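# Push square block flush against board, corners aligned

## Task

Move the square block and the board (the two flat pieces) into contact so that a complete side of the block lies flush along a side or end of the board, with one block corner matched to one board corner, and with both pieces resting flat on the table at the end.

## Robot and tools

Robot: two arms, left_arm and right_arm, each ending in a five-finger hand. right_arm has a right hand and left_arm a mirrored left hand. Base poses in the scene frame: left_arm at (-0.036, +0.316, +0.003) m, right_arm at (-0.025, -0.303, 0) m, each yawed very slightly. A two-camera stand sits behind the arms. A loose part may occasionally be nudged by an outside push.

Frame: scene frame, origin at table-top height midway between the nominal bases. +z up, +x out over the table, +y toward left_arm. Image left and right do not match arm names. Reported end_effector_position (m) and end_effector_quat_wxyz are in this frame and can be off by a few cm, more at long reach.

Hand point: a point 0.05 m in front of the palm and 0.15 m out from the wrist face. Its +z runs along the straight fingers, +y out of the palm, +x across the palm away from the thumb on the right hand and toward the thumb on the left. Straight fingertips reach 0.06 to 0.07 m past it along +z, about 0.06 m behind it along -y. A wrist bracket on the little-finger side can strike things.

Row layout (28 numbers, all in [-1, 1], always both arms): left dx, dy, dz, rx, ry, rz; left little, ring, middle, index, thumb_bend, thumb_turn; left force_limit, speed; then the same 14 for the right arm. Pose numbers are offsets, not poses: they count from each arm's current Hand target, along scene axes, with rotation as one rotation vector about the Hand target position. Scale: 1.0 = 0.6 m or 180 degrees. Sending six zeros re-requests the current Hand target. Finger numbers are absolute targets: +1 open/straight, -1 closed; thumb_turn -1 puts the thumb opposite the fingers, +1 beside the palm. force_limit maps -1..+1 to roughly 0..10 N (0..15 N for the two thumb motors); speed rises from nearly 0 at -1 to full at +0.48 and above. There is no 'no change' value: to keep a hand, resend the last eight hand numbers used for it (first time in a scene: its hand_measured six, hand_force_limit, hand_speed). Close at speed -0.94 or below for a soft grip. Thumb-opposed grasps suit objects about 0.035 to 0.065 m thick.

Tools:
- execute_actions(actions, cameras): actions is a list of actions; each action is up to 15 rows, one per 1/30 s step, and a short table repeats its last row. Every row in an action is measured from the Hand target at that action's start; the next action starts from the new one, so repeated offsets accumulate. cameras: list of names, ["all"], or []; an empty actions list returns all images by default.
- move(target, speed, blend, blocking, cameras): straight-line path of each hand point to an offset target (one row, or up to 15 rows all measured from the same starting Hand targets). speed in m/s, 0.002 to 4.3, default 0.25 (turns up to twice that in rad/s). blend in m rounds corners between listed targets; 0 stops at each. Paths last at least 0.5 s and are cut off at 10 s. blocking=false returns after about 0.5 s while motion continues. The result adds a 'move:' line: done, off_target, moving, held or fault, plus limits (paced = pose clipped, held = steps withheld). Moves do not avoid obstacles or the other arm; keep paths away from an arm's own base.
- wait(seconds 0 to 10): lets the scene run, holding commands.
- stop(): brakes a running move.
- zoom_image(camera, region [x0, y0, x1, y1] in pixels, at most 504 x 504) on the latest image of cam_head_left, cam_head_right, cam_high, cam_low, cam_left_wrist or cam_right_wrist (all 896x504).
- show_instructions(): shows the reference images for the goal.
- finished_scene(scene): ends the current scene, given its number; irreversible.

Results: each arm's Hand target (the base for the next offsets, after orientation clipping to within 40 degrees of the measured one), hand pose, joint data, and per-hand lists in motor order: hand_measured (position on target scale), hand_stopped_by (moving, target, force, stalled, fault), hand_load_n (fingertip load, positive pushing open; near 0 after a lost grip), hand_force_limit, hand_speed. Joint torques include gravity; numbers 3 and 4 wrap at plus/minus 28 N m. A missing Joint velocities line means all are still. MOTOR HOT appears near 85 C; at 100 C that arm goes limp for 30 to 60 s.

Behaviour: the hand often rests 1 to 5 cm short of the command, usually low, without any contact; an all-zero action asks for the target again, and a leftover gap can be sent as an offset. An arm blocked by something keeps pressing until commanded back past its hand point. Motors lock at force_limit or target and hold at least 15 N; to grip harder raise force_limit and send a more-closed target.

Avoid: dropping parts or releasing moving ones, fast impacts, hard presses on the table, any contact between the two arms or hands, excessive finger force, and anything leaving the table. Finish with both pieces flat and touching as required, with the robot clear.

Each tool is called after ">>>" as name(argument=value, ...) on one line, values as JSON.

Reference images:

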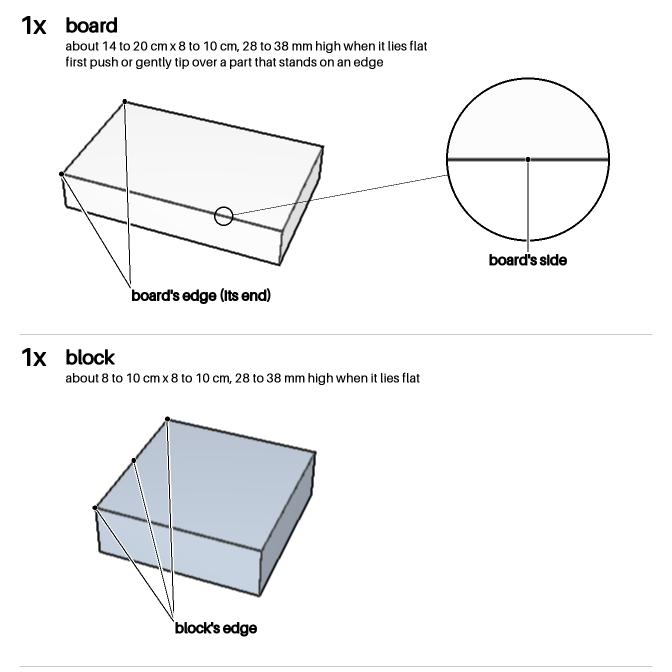

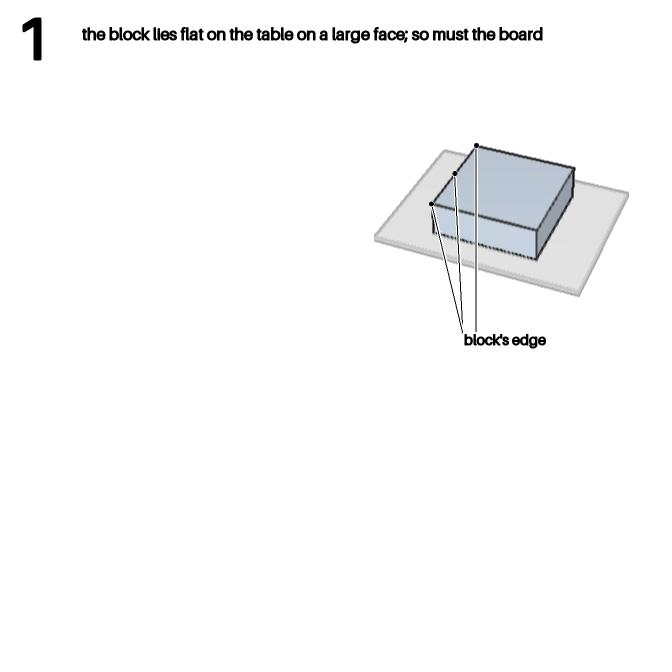

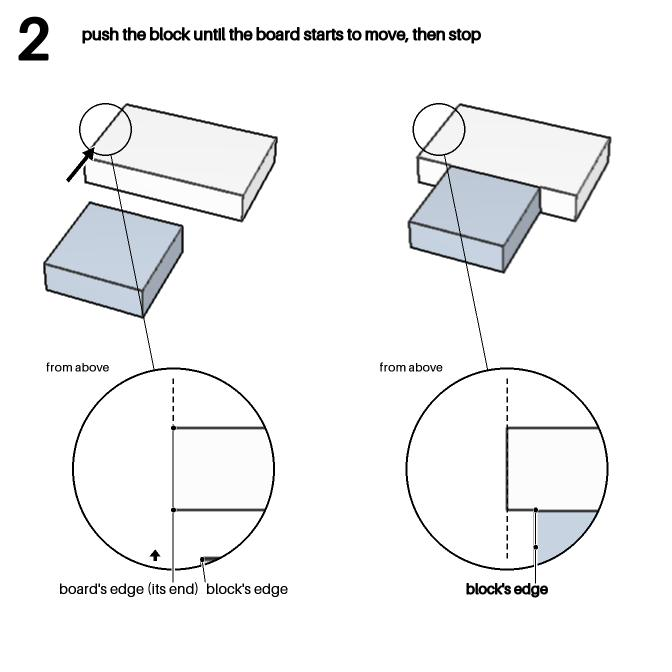

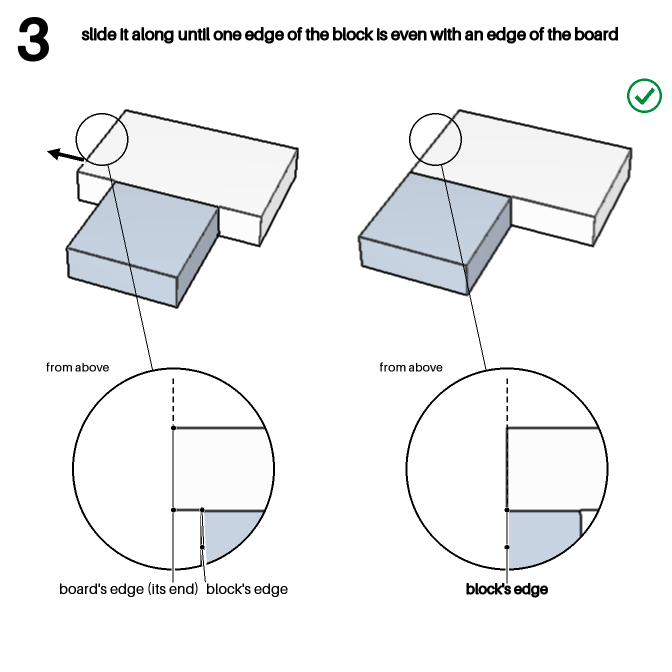

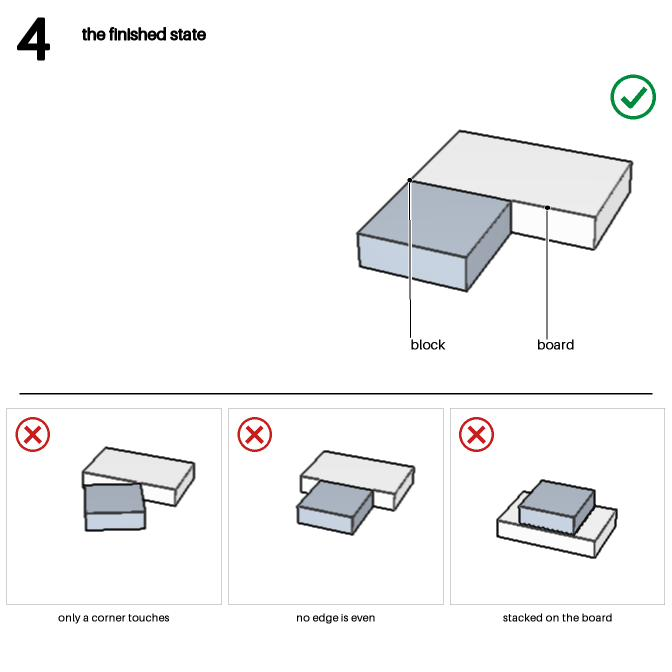

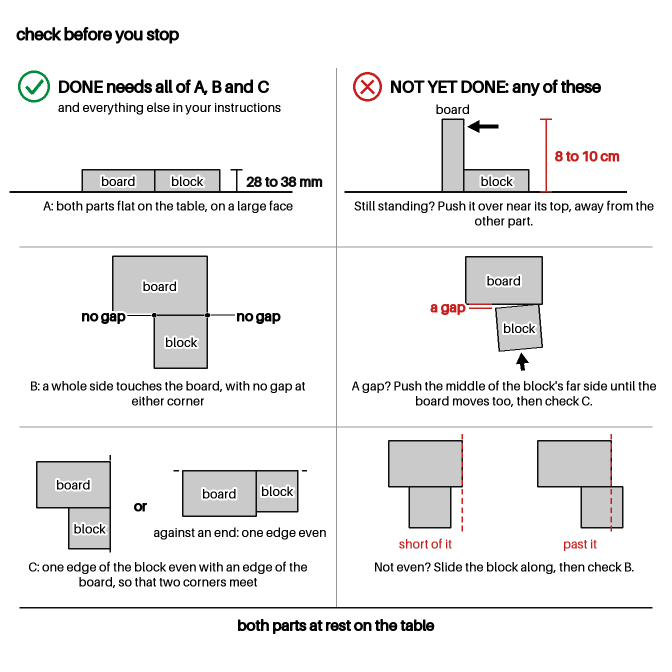

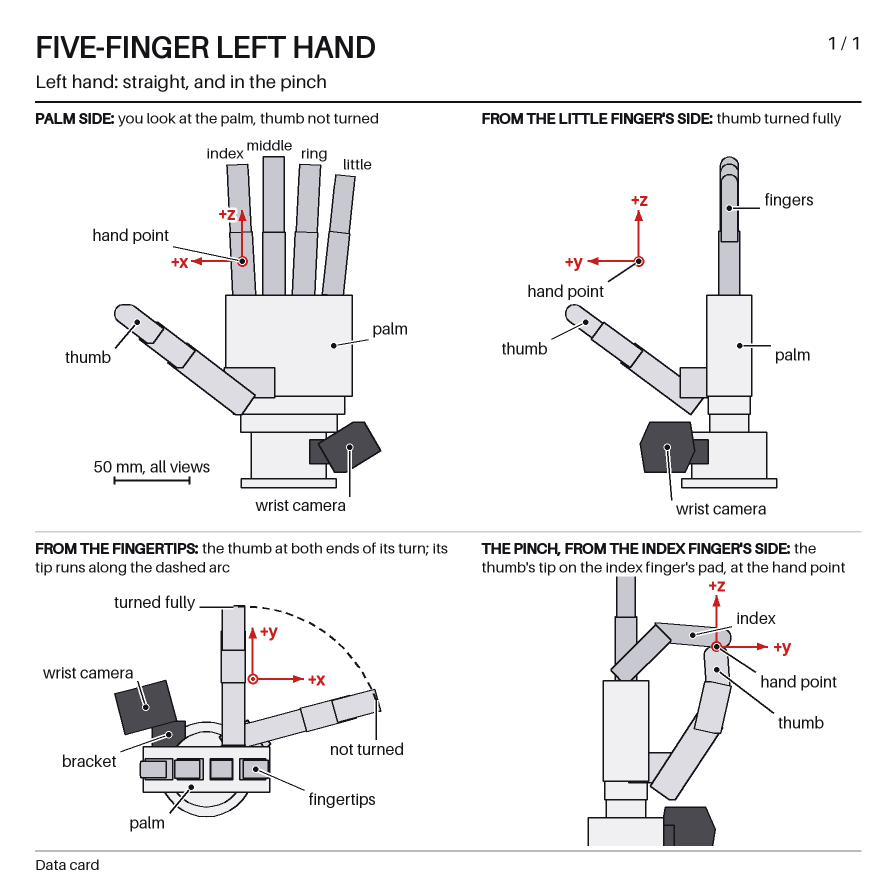

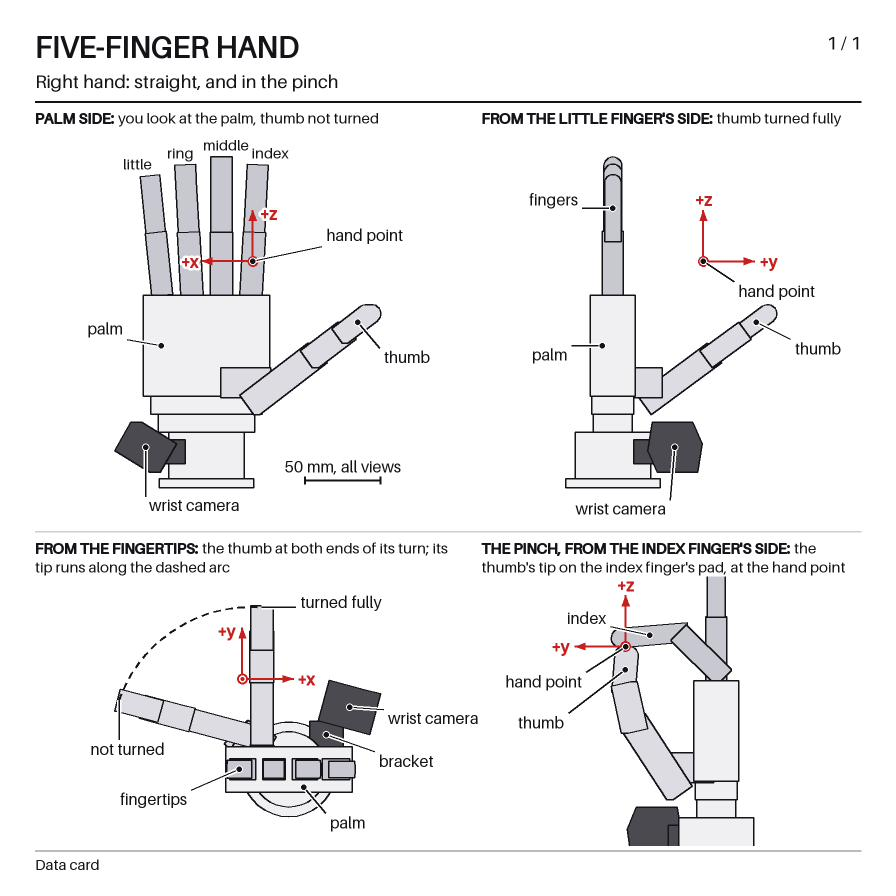

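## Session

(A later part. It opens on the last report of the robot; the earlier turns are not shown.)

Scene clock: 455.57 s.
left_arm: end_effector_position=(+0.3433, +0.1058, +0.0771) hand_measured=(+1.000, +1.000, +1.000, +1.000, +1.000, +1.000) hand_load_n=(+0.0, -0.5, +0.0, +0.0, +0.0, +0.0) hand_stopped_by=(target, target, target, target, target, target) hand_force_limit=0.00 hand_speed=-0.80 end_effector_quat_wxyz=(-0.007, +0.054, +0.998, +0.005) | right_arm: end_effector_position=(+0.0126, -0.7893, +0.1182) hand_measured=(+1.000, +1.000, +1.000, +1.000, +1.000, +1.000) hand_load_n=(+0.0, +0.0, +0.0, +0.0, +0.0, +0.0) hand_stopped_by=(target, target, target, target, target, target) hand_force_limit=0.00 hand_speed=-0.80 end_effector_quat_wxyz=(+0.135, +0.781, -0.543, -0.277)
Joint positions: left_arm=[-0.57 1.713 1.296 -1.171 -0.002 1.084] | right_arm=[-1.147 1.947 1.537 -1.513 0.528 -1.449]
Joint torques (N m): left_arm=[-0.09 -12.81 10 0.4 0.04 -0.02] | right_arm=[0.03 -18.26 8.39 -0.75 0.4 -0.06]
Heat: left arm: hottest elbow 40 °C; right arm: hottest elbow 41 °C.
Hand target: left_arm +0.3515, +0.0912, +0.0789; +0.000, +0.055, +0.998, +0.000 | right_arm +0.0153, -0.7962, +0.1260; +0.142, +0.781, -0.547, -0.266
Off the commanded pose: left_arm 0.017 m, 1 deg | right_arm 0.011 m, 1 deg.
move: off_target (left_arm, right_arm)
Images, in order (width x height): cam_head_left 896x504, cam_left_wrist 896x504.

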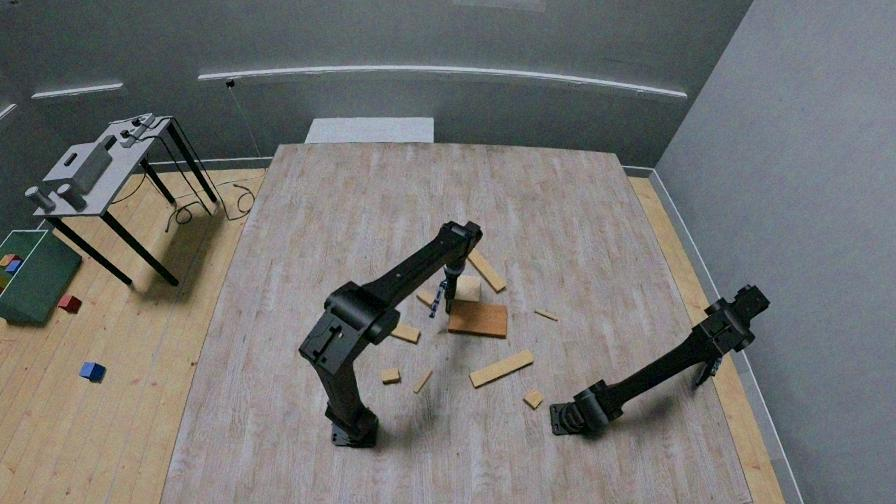

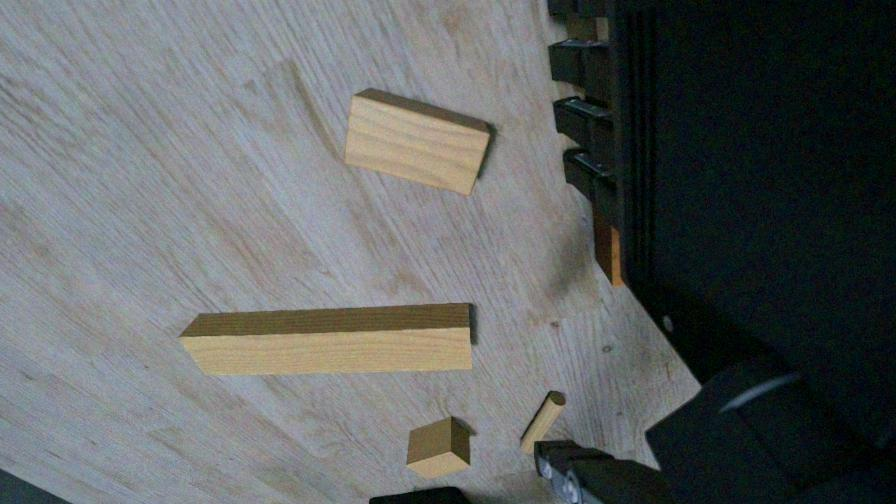

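>>> move(target=[0.003,-0.01,0.006,0,0,0,1,1,1,1,1,1,0,-0.8,0,0,0,0,0,0,1,1,1,1,1,1,0,-0.8], speed=0.04, cameras=["cam_head_left","cam_left_wrist"])

>>> zoom_image(camera="cam_head_left", region=[420, 260, 520, 350])

Scene clock: 466.70 s.
left_arm: end_effector_position=(+0.3434, +0.1007, +0.0762) hand_measured=(+1.000, +1.000, +1.000, +1.000, +1.000, +1.000) hand_load_n=(+0.0, -0.5, -0.5, -0.5, +0.0, +0.0) hand_stopped_by=(target, target, target, target, target, target) hand_force_limit=0.00 hand_speed=-0.80 end_effector_quat_wxyz=(-0.007, +0.055, +0.998, +0.006) | right_arm: end_effector_position=(+0.0126, -0.7893, +0.1182) hand_measured=(+1.000, +1.000, +1.000, +1.000, +1.000, +1.000) hand_load_n=(+0.0, +0.0, +0.0, +0.0, +0.0, +0.0) hand_stopped_by=(target, target, target, target, target, target) hand_force_limit=0.00 hand_speed=-0.80 end_effector_quat_wxyz=(+0.135, +0.781, -0.543, -0.277)
Joint positions: left_arm=[-0.58 1.722 1.305 -1.172 -0.004 1.076] | right_arm=[-1.147 1.947 1.537 -1.513 0.528 -1.449]
Joint torques (N m): left_arm=[0.15 -13.16 10.81 0.01 0.14 -0.02] | right_arm=[0.15 -18.08 8.39 -0.61 0.41 -0.04]
Heat: left arm: hottest elbow 41 °C; right arm: hottest elbow 41 °C.
Hand target: left_arm +0.3532, +0.0853, +0.0825; +0.000, +0.055, +0.998, +0.000 | right_arm +0.0153, -0.7962, +0.1260; +0.142, +0.781, -0.547, -0.266
Off the commanded pose: left_arm 0.019 m, 1 deg | right_arm 0.011 m, 1 deg.
move: off_target (left_arm, right_arm)
Images, in order (width x height): cam_head_left 896x504, cam_left_wrist 896x504.

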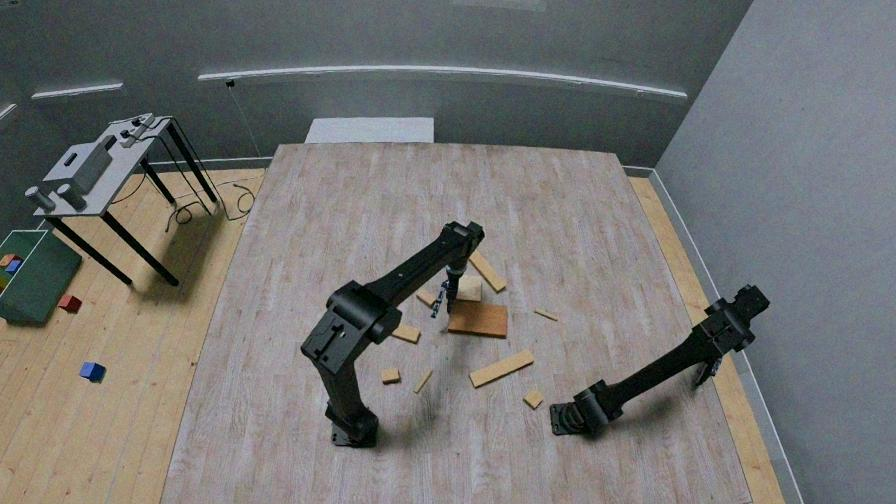

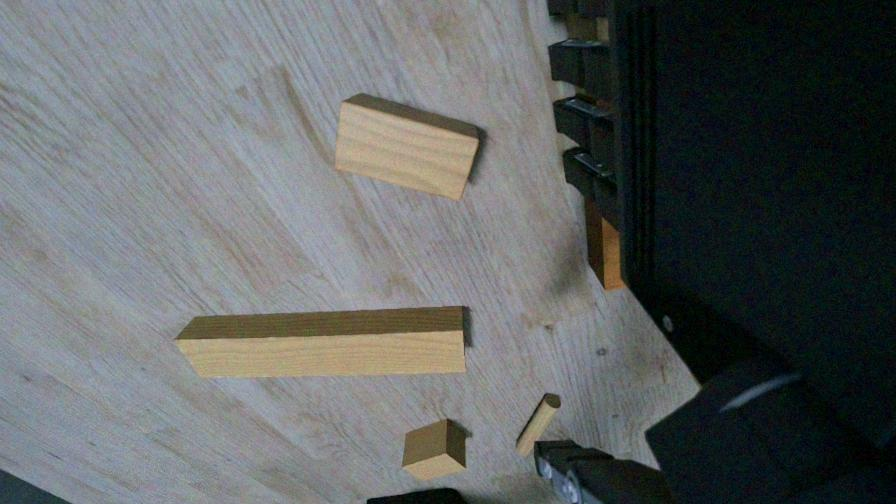

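Scaled by 5.040 from the camera's 896x504 image, which has a finer 1280x720 frame.

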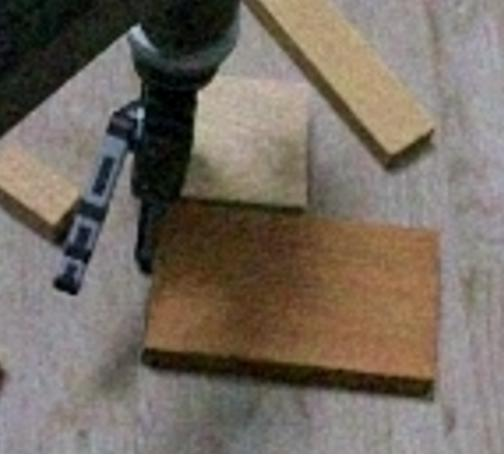

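>>> move(target=[[0.003,0.06,0.02,0,0,0,1,1,1,1,1,1,0,-0.8,0,0,0,0,0,0,1,1,1,1,1,1,0,-0.8],[-0.02,0.07,0.15,0,0,0,1,1,1,1,1,1,0,-0.8,0,0,0,0,0,0,1,1,1,1,1,1,0,-0.8],[-0.15,0.25,0.25,0,0,0,1,1,1,1,1,1,0,-0.8,0,0,0,0,0,0,1,1,1,1,1,1,0,-0.8]], speed=[0.08,0.2,0.25], blend=[0.01,0.03,0], cameras=["cam_head_left","cam_head_right","cam_high"])

>>> zoom_image(camera="cam_head_left", region=[430, 265, 520, 345])

>>> zoom_image(camera="cam_head_right", region=[430, 265, 520, 345])

>>> zoom_image(camera="cam_high", region=[400, 180, 480, 260])

Scene clock: 484.87 s.
left_arm: end_effector_position=(+0.2665, +0.2313, +0.2341) hand_measured=(+1.000, +1.000, +1.000, +1.000, +1.000, +1.000) hand_load_n=(+0.0, +0.0, +0.0, +0.0, +0.0, +0.0) hand_stopped_by=(target, target, target, target, target, target) hand_force_limit=0.00 hand_speed=-0.80 end_effector_quat_wxyz=(+0.010, +0.052, +0.999, -0.003) | right_arm: end_effector_position=(+0.0126, -0.7893, +0.1182) hand_measured=(+1.000, +1.000, +1.000, +1.000, +1.000, +1.000) hand_load_n=(+0.0, +0.0, +0.0, +0.0, -0.5, +0.0) hand_stopped_by=(target, target, target, target, target, target) hand_force_limit=0.00 hand_speed=-0.80 end_effector_quat_wxyz=(+0.135, +0.781, -0.543, -0.277)
Joint positions: left_arm=[-0.399 1.262 1.23 -1.518 -0.002 1.25] | right_arm=[-1.147 1.947 1.537 -1.513 0.528 -1.449]
Joint torques (N m): left_arm=[1.55 -7.53 7.72 -0.18 0.04 0.22] | right_arm=[-0.21 -18.02 8.4 -0.64 0.4 -0.05]
Heat: left arm: hottest elbow 44 °C; right arm: hottest elbow 41 °C.
Hand target: left_arm +0.2632, +0.2352, +0.2324; +0.000, +0.055, +0.998, +0.000 | right_arm +0.0153, -0.7962, +0.1260; +0.142, +0.781, -0.547, -0.266
Off the commanded pose: left_arm 0.005 m, 1 deg | right_arm 0.011 m, 1 deg.
move: off_target (right_arm)
Images, in order (width x height): cam_head_left 896x504, cam_head_right 896x504, cam_high 896x504.

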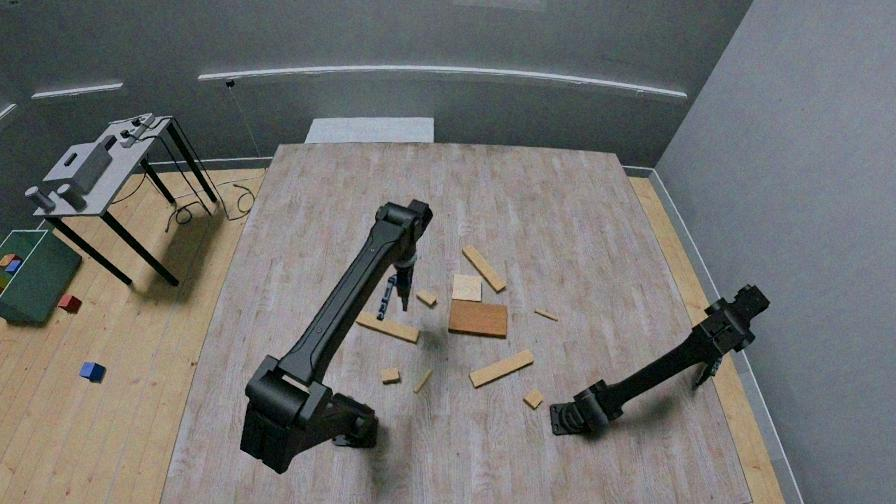

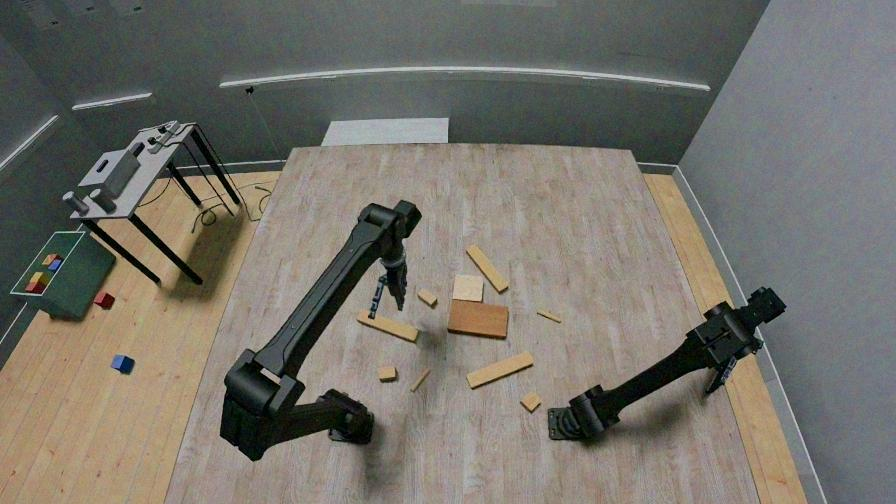

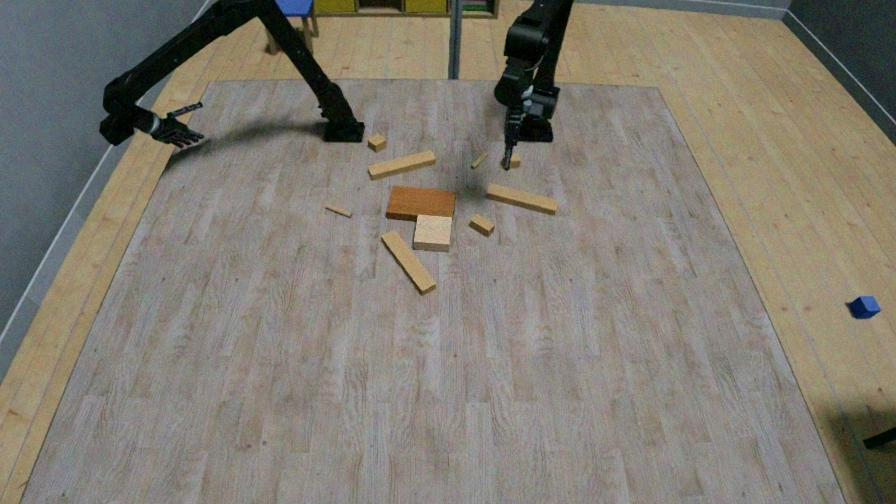

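Scaled by 5.600 from the camera's 896x504 image, which has a finer 1280x720 frame.

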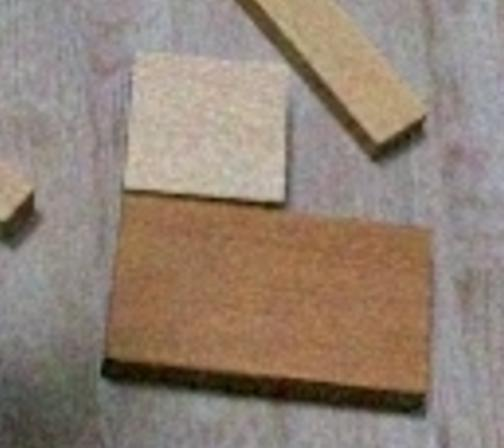

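Scaled by 5.600 from the camera's 896x504 image, which has a finer 1280x720 frame.

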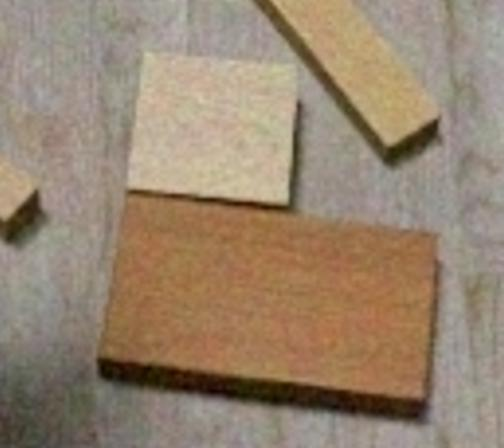

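Scaled by 6.300 from the camera's 896x504 image, which has a finer 1280x720 frame.

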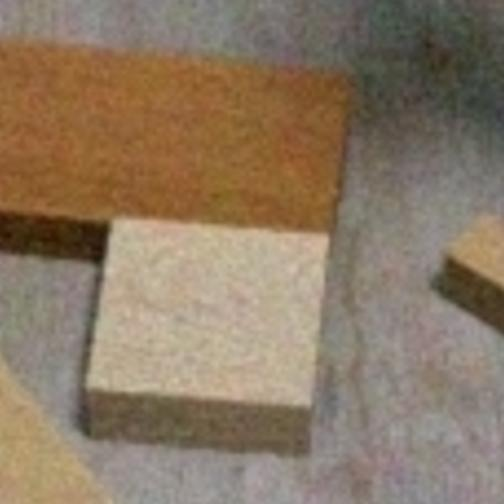

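>>> zoom_image(camera="cam_head_left", region=[445, 290, 495, 315])

>>> zoom_image(camera="cam_head_right", region=[445, 290, 495, 315])

>>> zoom_image(camera="cam_high", region=[410, 200, 465, 230])

Scaled by 10.080 from the camera's 896x504 image, which has a finer 1280x720 frame.

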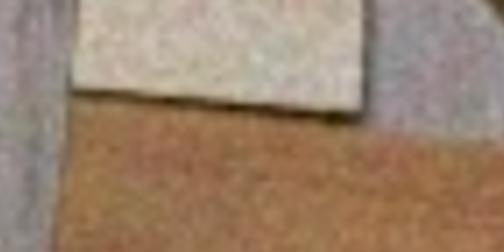

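Scaled by 10.080 from the camera's 896x504 image, which has a finer 1280x720 frame.

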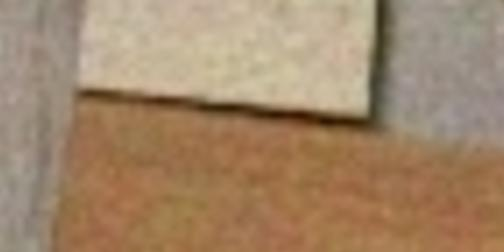

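Scaled by 9.164 from the camera's 896x504 image, which has a finer 1280x720 frame.

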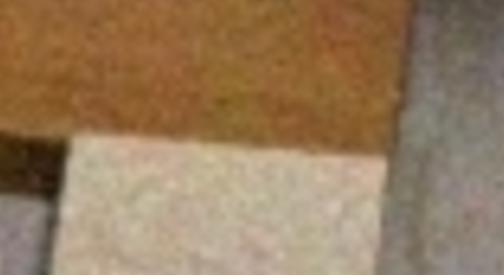

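>>> move(target=[[0.27,-0.4753,0.0,0,0,0.496,1,1,1,1,1,1,0,-0.8,0,0,0,0,0,0,1,1,1,1,1,1,0,-0.8],[0.27,-0.4753,-0.23,0,0,0.496,1,1,1,1,1,1,0,-0.8,0,0,0,0,0,0,1,1,1,1,1,1,0,-0.8]], speed=[0.3,0.15], cameras=["cam_head_left","cam_left_wrist"])

>>> zoom_image(camera="cam_head_left", region=[430, 255, 530, 345])

Scene clock: 534.10 s.
left_arm: end_effector_position=(+0.4245, -0.0446, +0.1021) hand_measured=(+1.000, +1.000, +1.000, +1.000, +1.000, +1.000) hand_load_n=(+0.0, +0.0, +0.0, +0.0, +0.0, +0.0) hand_stopped_by=(target, target, target, target, target, target) hand_force_limit=0.00 hand_speed=-0.80 end_effector_quat_wxyz=(-0.001, -0.660, +0.751, +0.000) | right_arm: end_effector_position=(+0.0126, -0.7893, +0.1182) hand_measured=(+1.000, +1.000, +1.000, +1.000, +1.000, +1.000) hand_load_n=(+0.0, +0.0, +0.0, +0.0, +0.0, +0.0) hand_stopped_by=(target, target, target, target, target, target) hand_force_limit=0.00 hand_speed=-0.80 end_effector_quat_wxyz=(+0.135, +0.781, -0.543, -0.277)
Joint positions: left_arm=[-0.546 2.025 1.83 -1.376 0.002 -0.443] | right_arm=[-1.147 1.947 1.537 -1.513 0.528 -1.449]
Joint torques (N m): left_arm=[0.44 -18.96 7.95 0.88 -0.14 -0.03] | right_arm=[-0.03 -18.43 8.4 -0.68 0.41 -0.06]
Heat: left arm: hottest elbow 39 °C; right arm: hottest elbow 41 °C.
Hand target: left_arm +0.4253, -0.0500, +0.0945; +0.000, -0.662, +0.749, +0.000 | right_arm +0.0153, -0.7962, +0.1260; +0.142, +0.781, -0.547, -0.266
Off the commanded pose: left_arm 0.009 m, 0 deg | right_arm 0.011 m, 1 deg.
move: off_target (right_arm)
Images, in order (width x height): cam_head_left 896x504, cam_left_wrist 896x504.

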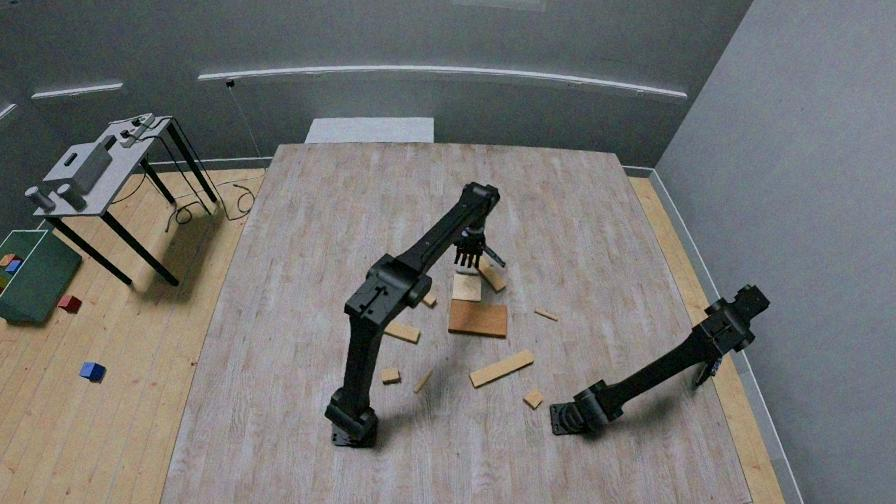

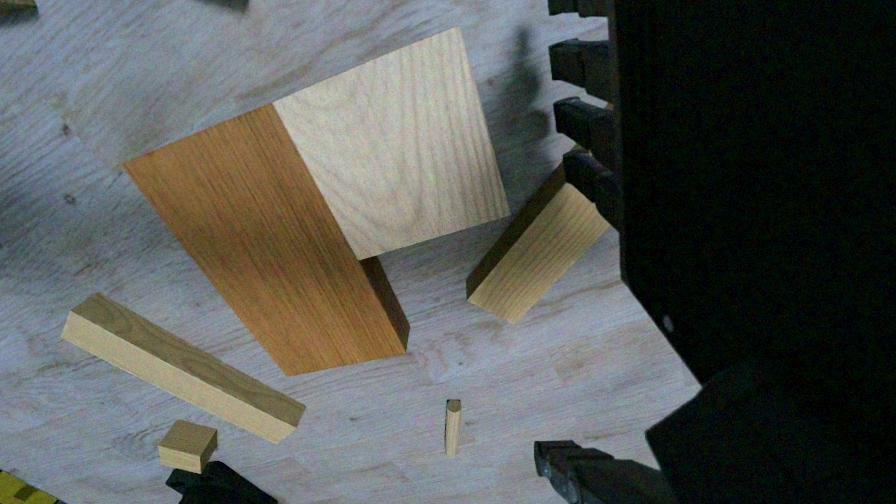

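Scaled by 5.040 from the camera's 896x504 image, which has a finer 1280x720 frame.

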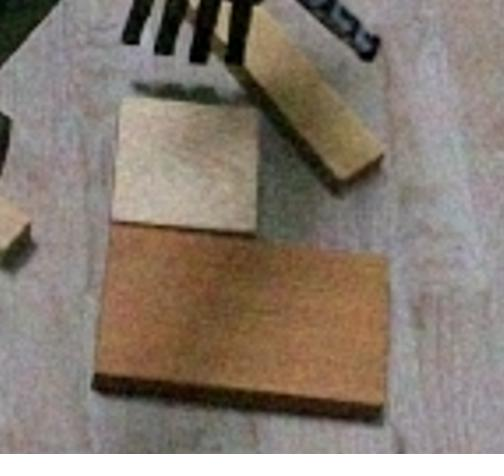

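>>> zoom_image(camera="cam_left_wrist", region=[240, 70, 320, 150])

>>> zoom_image(camera="cam_left_wrist", region=[320, 210, 420, 310])

Scaled by 6.300 from the camera's 896x504 image, which has a finer 1280x720 frame.

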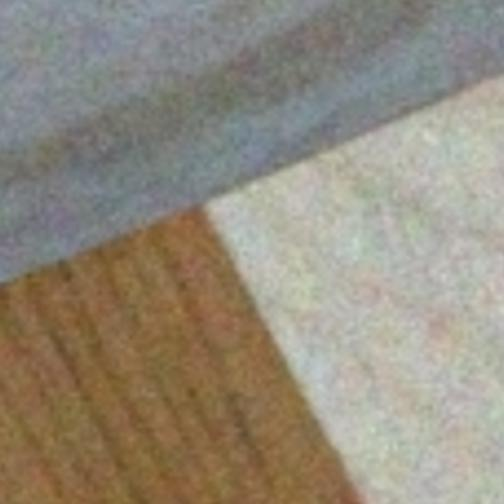

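Scaled by 5.040 from the camera's 896x504 image, which has a finer 1280x720 frame.

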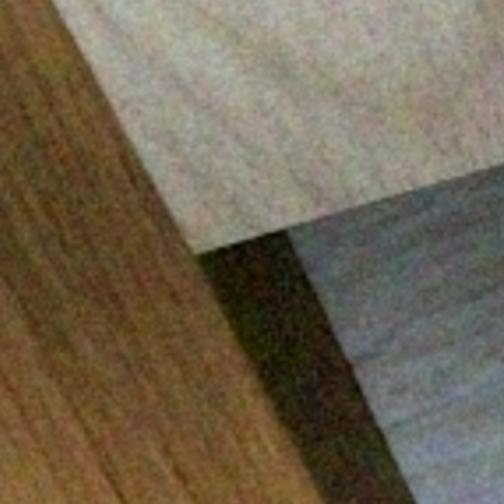

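>>> zoom_image(camera="cam_left_wrist", region=[200, 90, 470, 380])

Scaled by 1.738 from the camera's 896x504 image, which has a finer 1280x720 frame.

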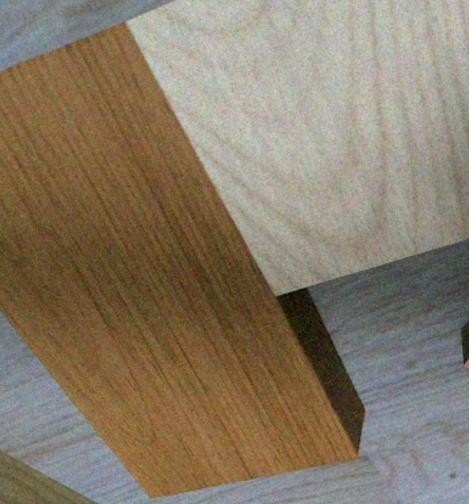

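>>> move(target=[[0,-0.009,-0.032,0,0,0,1,1,1,1,1,1,0,-0.8,0,0,0,0,0,0,1,1,1,1,1,1,0,-0.8],[-0.046,-0.009,-0.032,0,0,0,1,1,1,1,1,1,0,-0.8,0,0,0,0,0,0,1,1,1,1,1,1,0,-0.8]], speed=[0.1,0.06], cameras=["cam_head_left","cam_left_wrist"])

>>> zoom_image(camera="cam_head_left", region=[430, 255, 530, 345])

Scene clock: 569.60 s.
left_arm: end_effector_position=(+0.4094, -0.0506, +0.0890) hand_measured=(+1.000, +1.000, +1.000, +1.000, +1.000, +1.000) hand_load_n=(+0.0, +0.0, +0.0, +0.5, +0.0, +0.0) hand_stopped_by=(target, target, target, target, target, target) hand_force_limit=0.00 hand_speed=-0.80 end_effector_quat_wxyz=(+0.005, -0.666, +0.746, -0.013) | right_arm: end_effector_position=(+0.0126, -0.7893, +0.1182) hand_measured=(+1.000, +1.000, +1.000, +1.000, +1.000, +1.000) hand_load_n=(+0.0, +0.0, +0.0, +0.0, +0.0, +0.0) hand_stopped_by=(target, target, target, target, target, target) hand_force_limit=0.00 hand_speed=-0.80 end_effector_quat_wxyz=(+0.135, +0.781, -0.543, -0.277)
Joint positions: left_arm=[-0.568 1.984 1.732 -1.291 -0.004 -0.479] | right_arm=[-1.147 1.947 1.537 -1.513 0.528 -1.449]
Joint torques (N m): left_arm=[-0.26 -18.37 6.39 0.57 0.12 0.02] | right_arm=[0.09 -18.26 8.4 -0.69 0.41 -0.06]
Heat: left arm: hottest elbow 38 °C; right arm: hottest elbow 41 °C.
Hand target: left_arm +0.3977, -0.0554, +0.0754; +0.000, -0.662, +0.749, +0.000 | right_arm +0.0153, -0.7962, +0.1260; +0.142, +0.781, -0.547, -0.266
Off the commanded pose: left_arm 0.019 m, 2 deg | right_arm 0.011 m, 1 deg.
move: off_target (left_arm, right_arm)
Images, in order (width x height): cam_head_left 896x504, cam_left_wrist 896x504.

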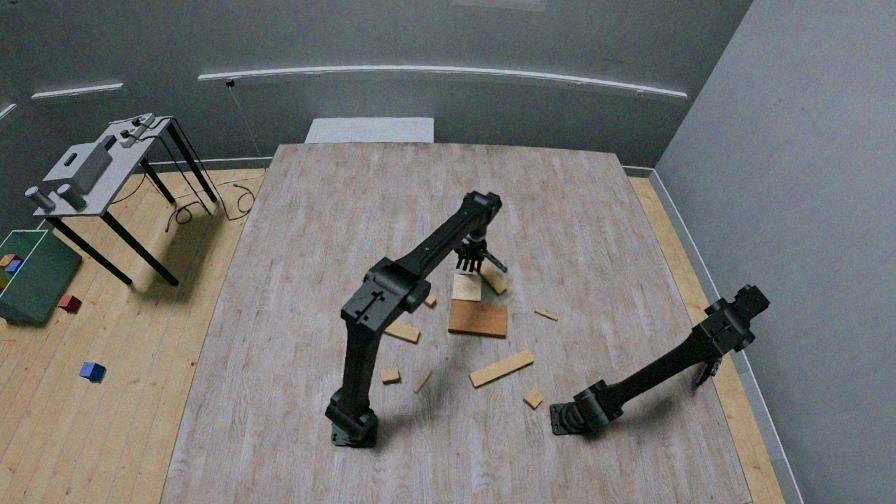

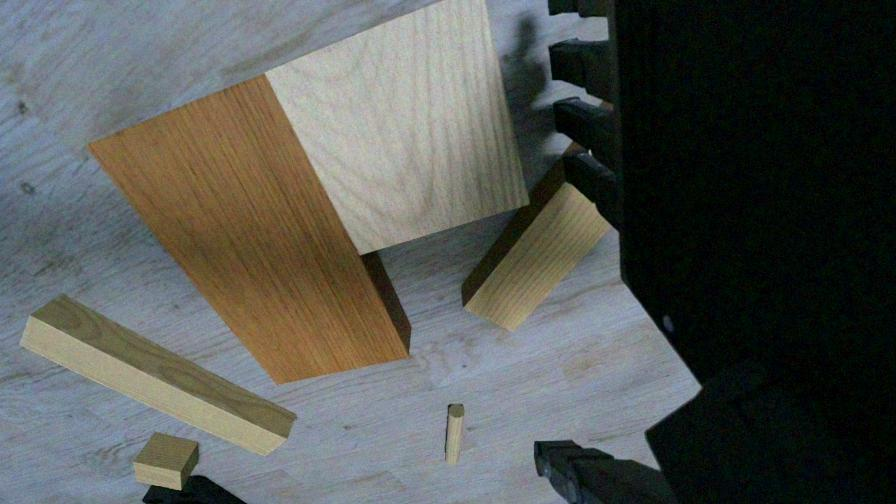

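Scaled by 5.040 from the camera's 896x504 image, which has a finer 1280x720 frame.

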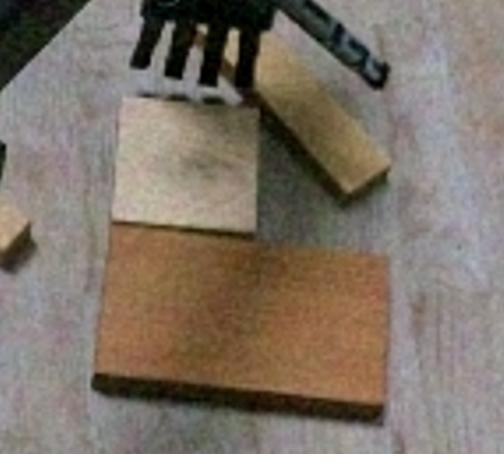

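>>> move(target=[[0.012,0.0,0.05,0,0,0,1,1,1,1,1,1,0,-0.8,0,0,0,0,0,0,1,1,1,1,1,1,0,-0.8],[0.012,-0.003,0.052,0,0,0,1,1,1,-1,1,1,0,0.2,0,0,0,0,0,0,1,1,1,1,1,1,0,-0.8]], speed=[0.1,0.1], cameras=["cam_head_left","cam_left_wrist","cam_high"])

>>> zoom_image(camera="cam_head_left", region=[430, 255, 530, 345])

>>> zoom_image(camera="cam_high", region=[370, 180, 480, 300])

Scene clock: 618.50 s.
left_arm: end_effector_position=(+0.4007, -0.0482, +0.0991) hand_measured=(+1.000, +1.000, +1.000, -1.000, +1.000, +1.000) hand_load_n=(+0.0, +0.0, +0.0, +0.0, +0.0, +0.0) hand_stopped_by=(target, target, target, target, target, target) hand_force_limit=0.00 hand_speed=0.20 end_effector_quat_wxyz=(+0.000, -0.665, +0.747, +0.007) | right_arm: end_effector_position=(+0.0126, -0.7893, +0.1182) hand_measured=(+1.000, +1.000, +1.000, +1.000, +1.000, +1.000) hand_load_n=(+0.0, +0.0, +0.0, +0.0, +0.0, +0.0) hand_stopped_by=(target, target, target, target, target, target) hand_force_limit=0.00 hand_speed=-0.80 end_effector_quat_wxyz=(+0.135, +0.781, -0.543, -0.277)
Joint positions: left_arm=[-0.573 1.985 1.757 -1.356 -0.003 -0.482] | right_arm=[-1.147 1.947 1.537 -1.513 0.528 -1.449]
Joint torques (N m): left_arm=[0.38 -18.73 10.44 -0.24 0.09 0.08] | right_arm=[0.26 -18.26 8.47 -0.66 0.4 -0.07]
Heat: left arm: hottest elbow 39 °C; right arm: hottest elbow 41 °C.
Hand target: left_arm +0.4049, -0.0573, +0.1066; +0.000, -0.662, +0.749, +0.000 | right_arm +0.0153, -0.7962, +0.1260; +0.142, +0.781, -0.547, -0.266
Off the commanded pose: left_arm 0.012 m, 1 deg | right_arm 0.011 m, 1 deg.
move: off_target (left_arm, right_arm); target 2's new numbers were sent with left_arm's hand 0.018 m and 1 deg from that target
Images, in order (width x height): cam_head_left 896x504, cam_high 896x504, cam_left_wrist 896x504.

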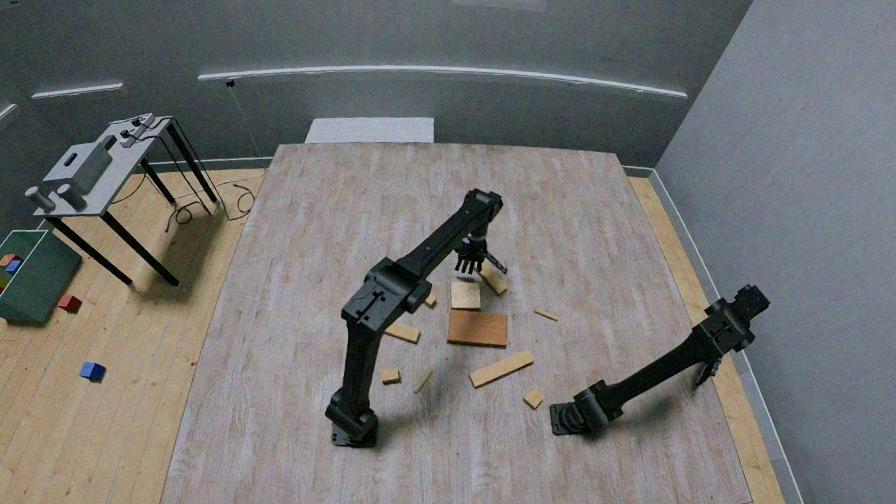

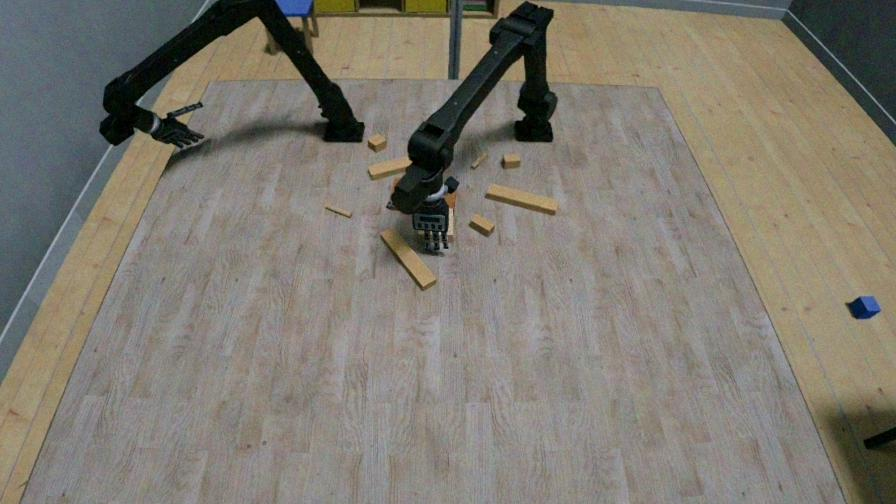

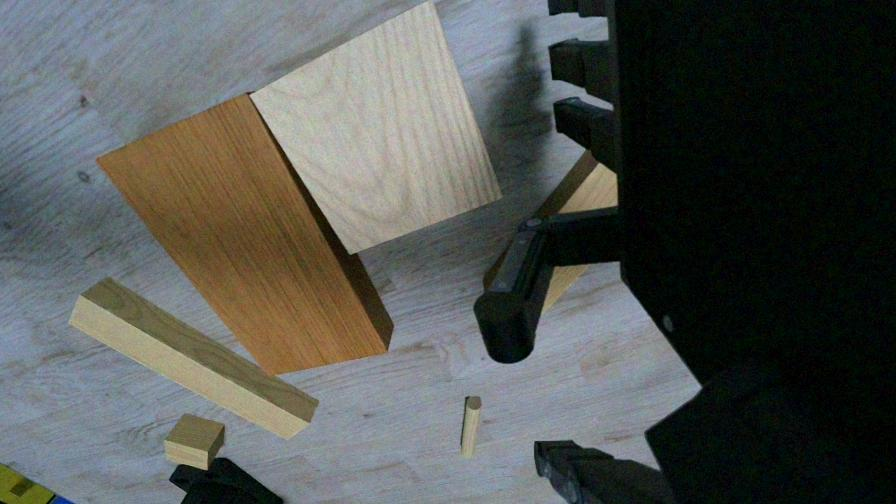

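Scaled by 5.040 from the camera's 896x504 image, which has a finer 1280x720 frame.

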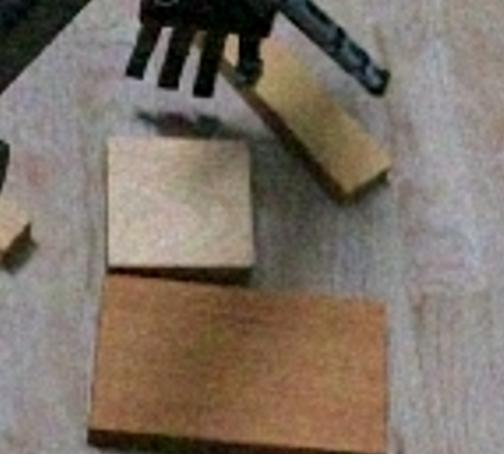

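Scaled by 4.200 from the camera's 896x504 image, which has a finer 1280x720 frame.

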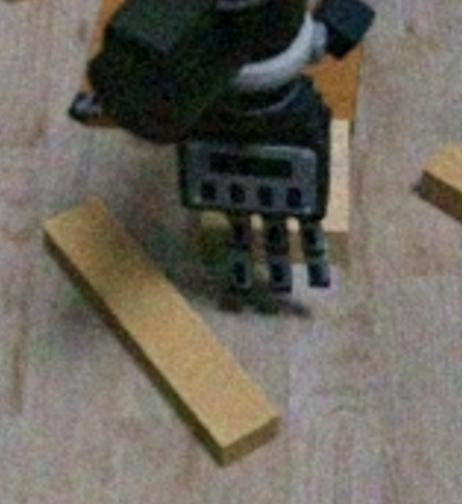

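>>> zoom_image(camera="cam_left_wrist", region=[200, 60, 420, 280])

Scaled by 2.291 from the camera's 896x504 image, which has a finer 1280x720 frame.

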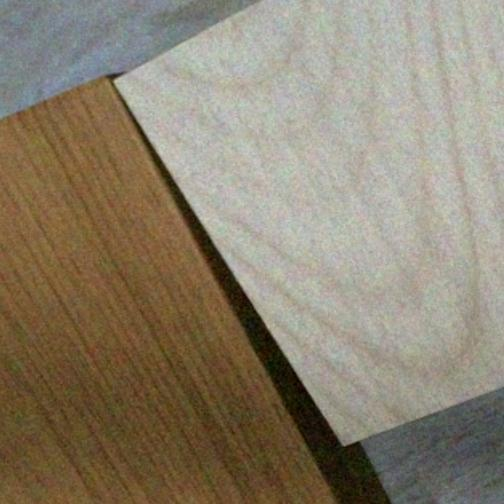

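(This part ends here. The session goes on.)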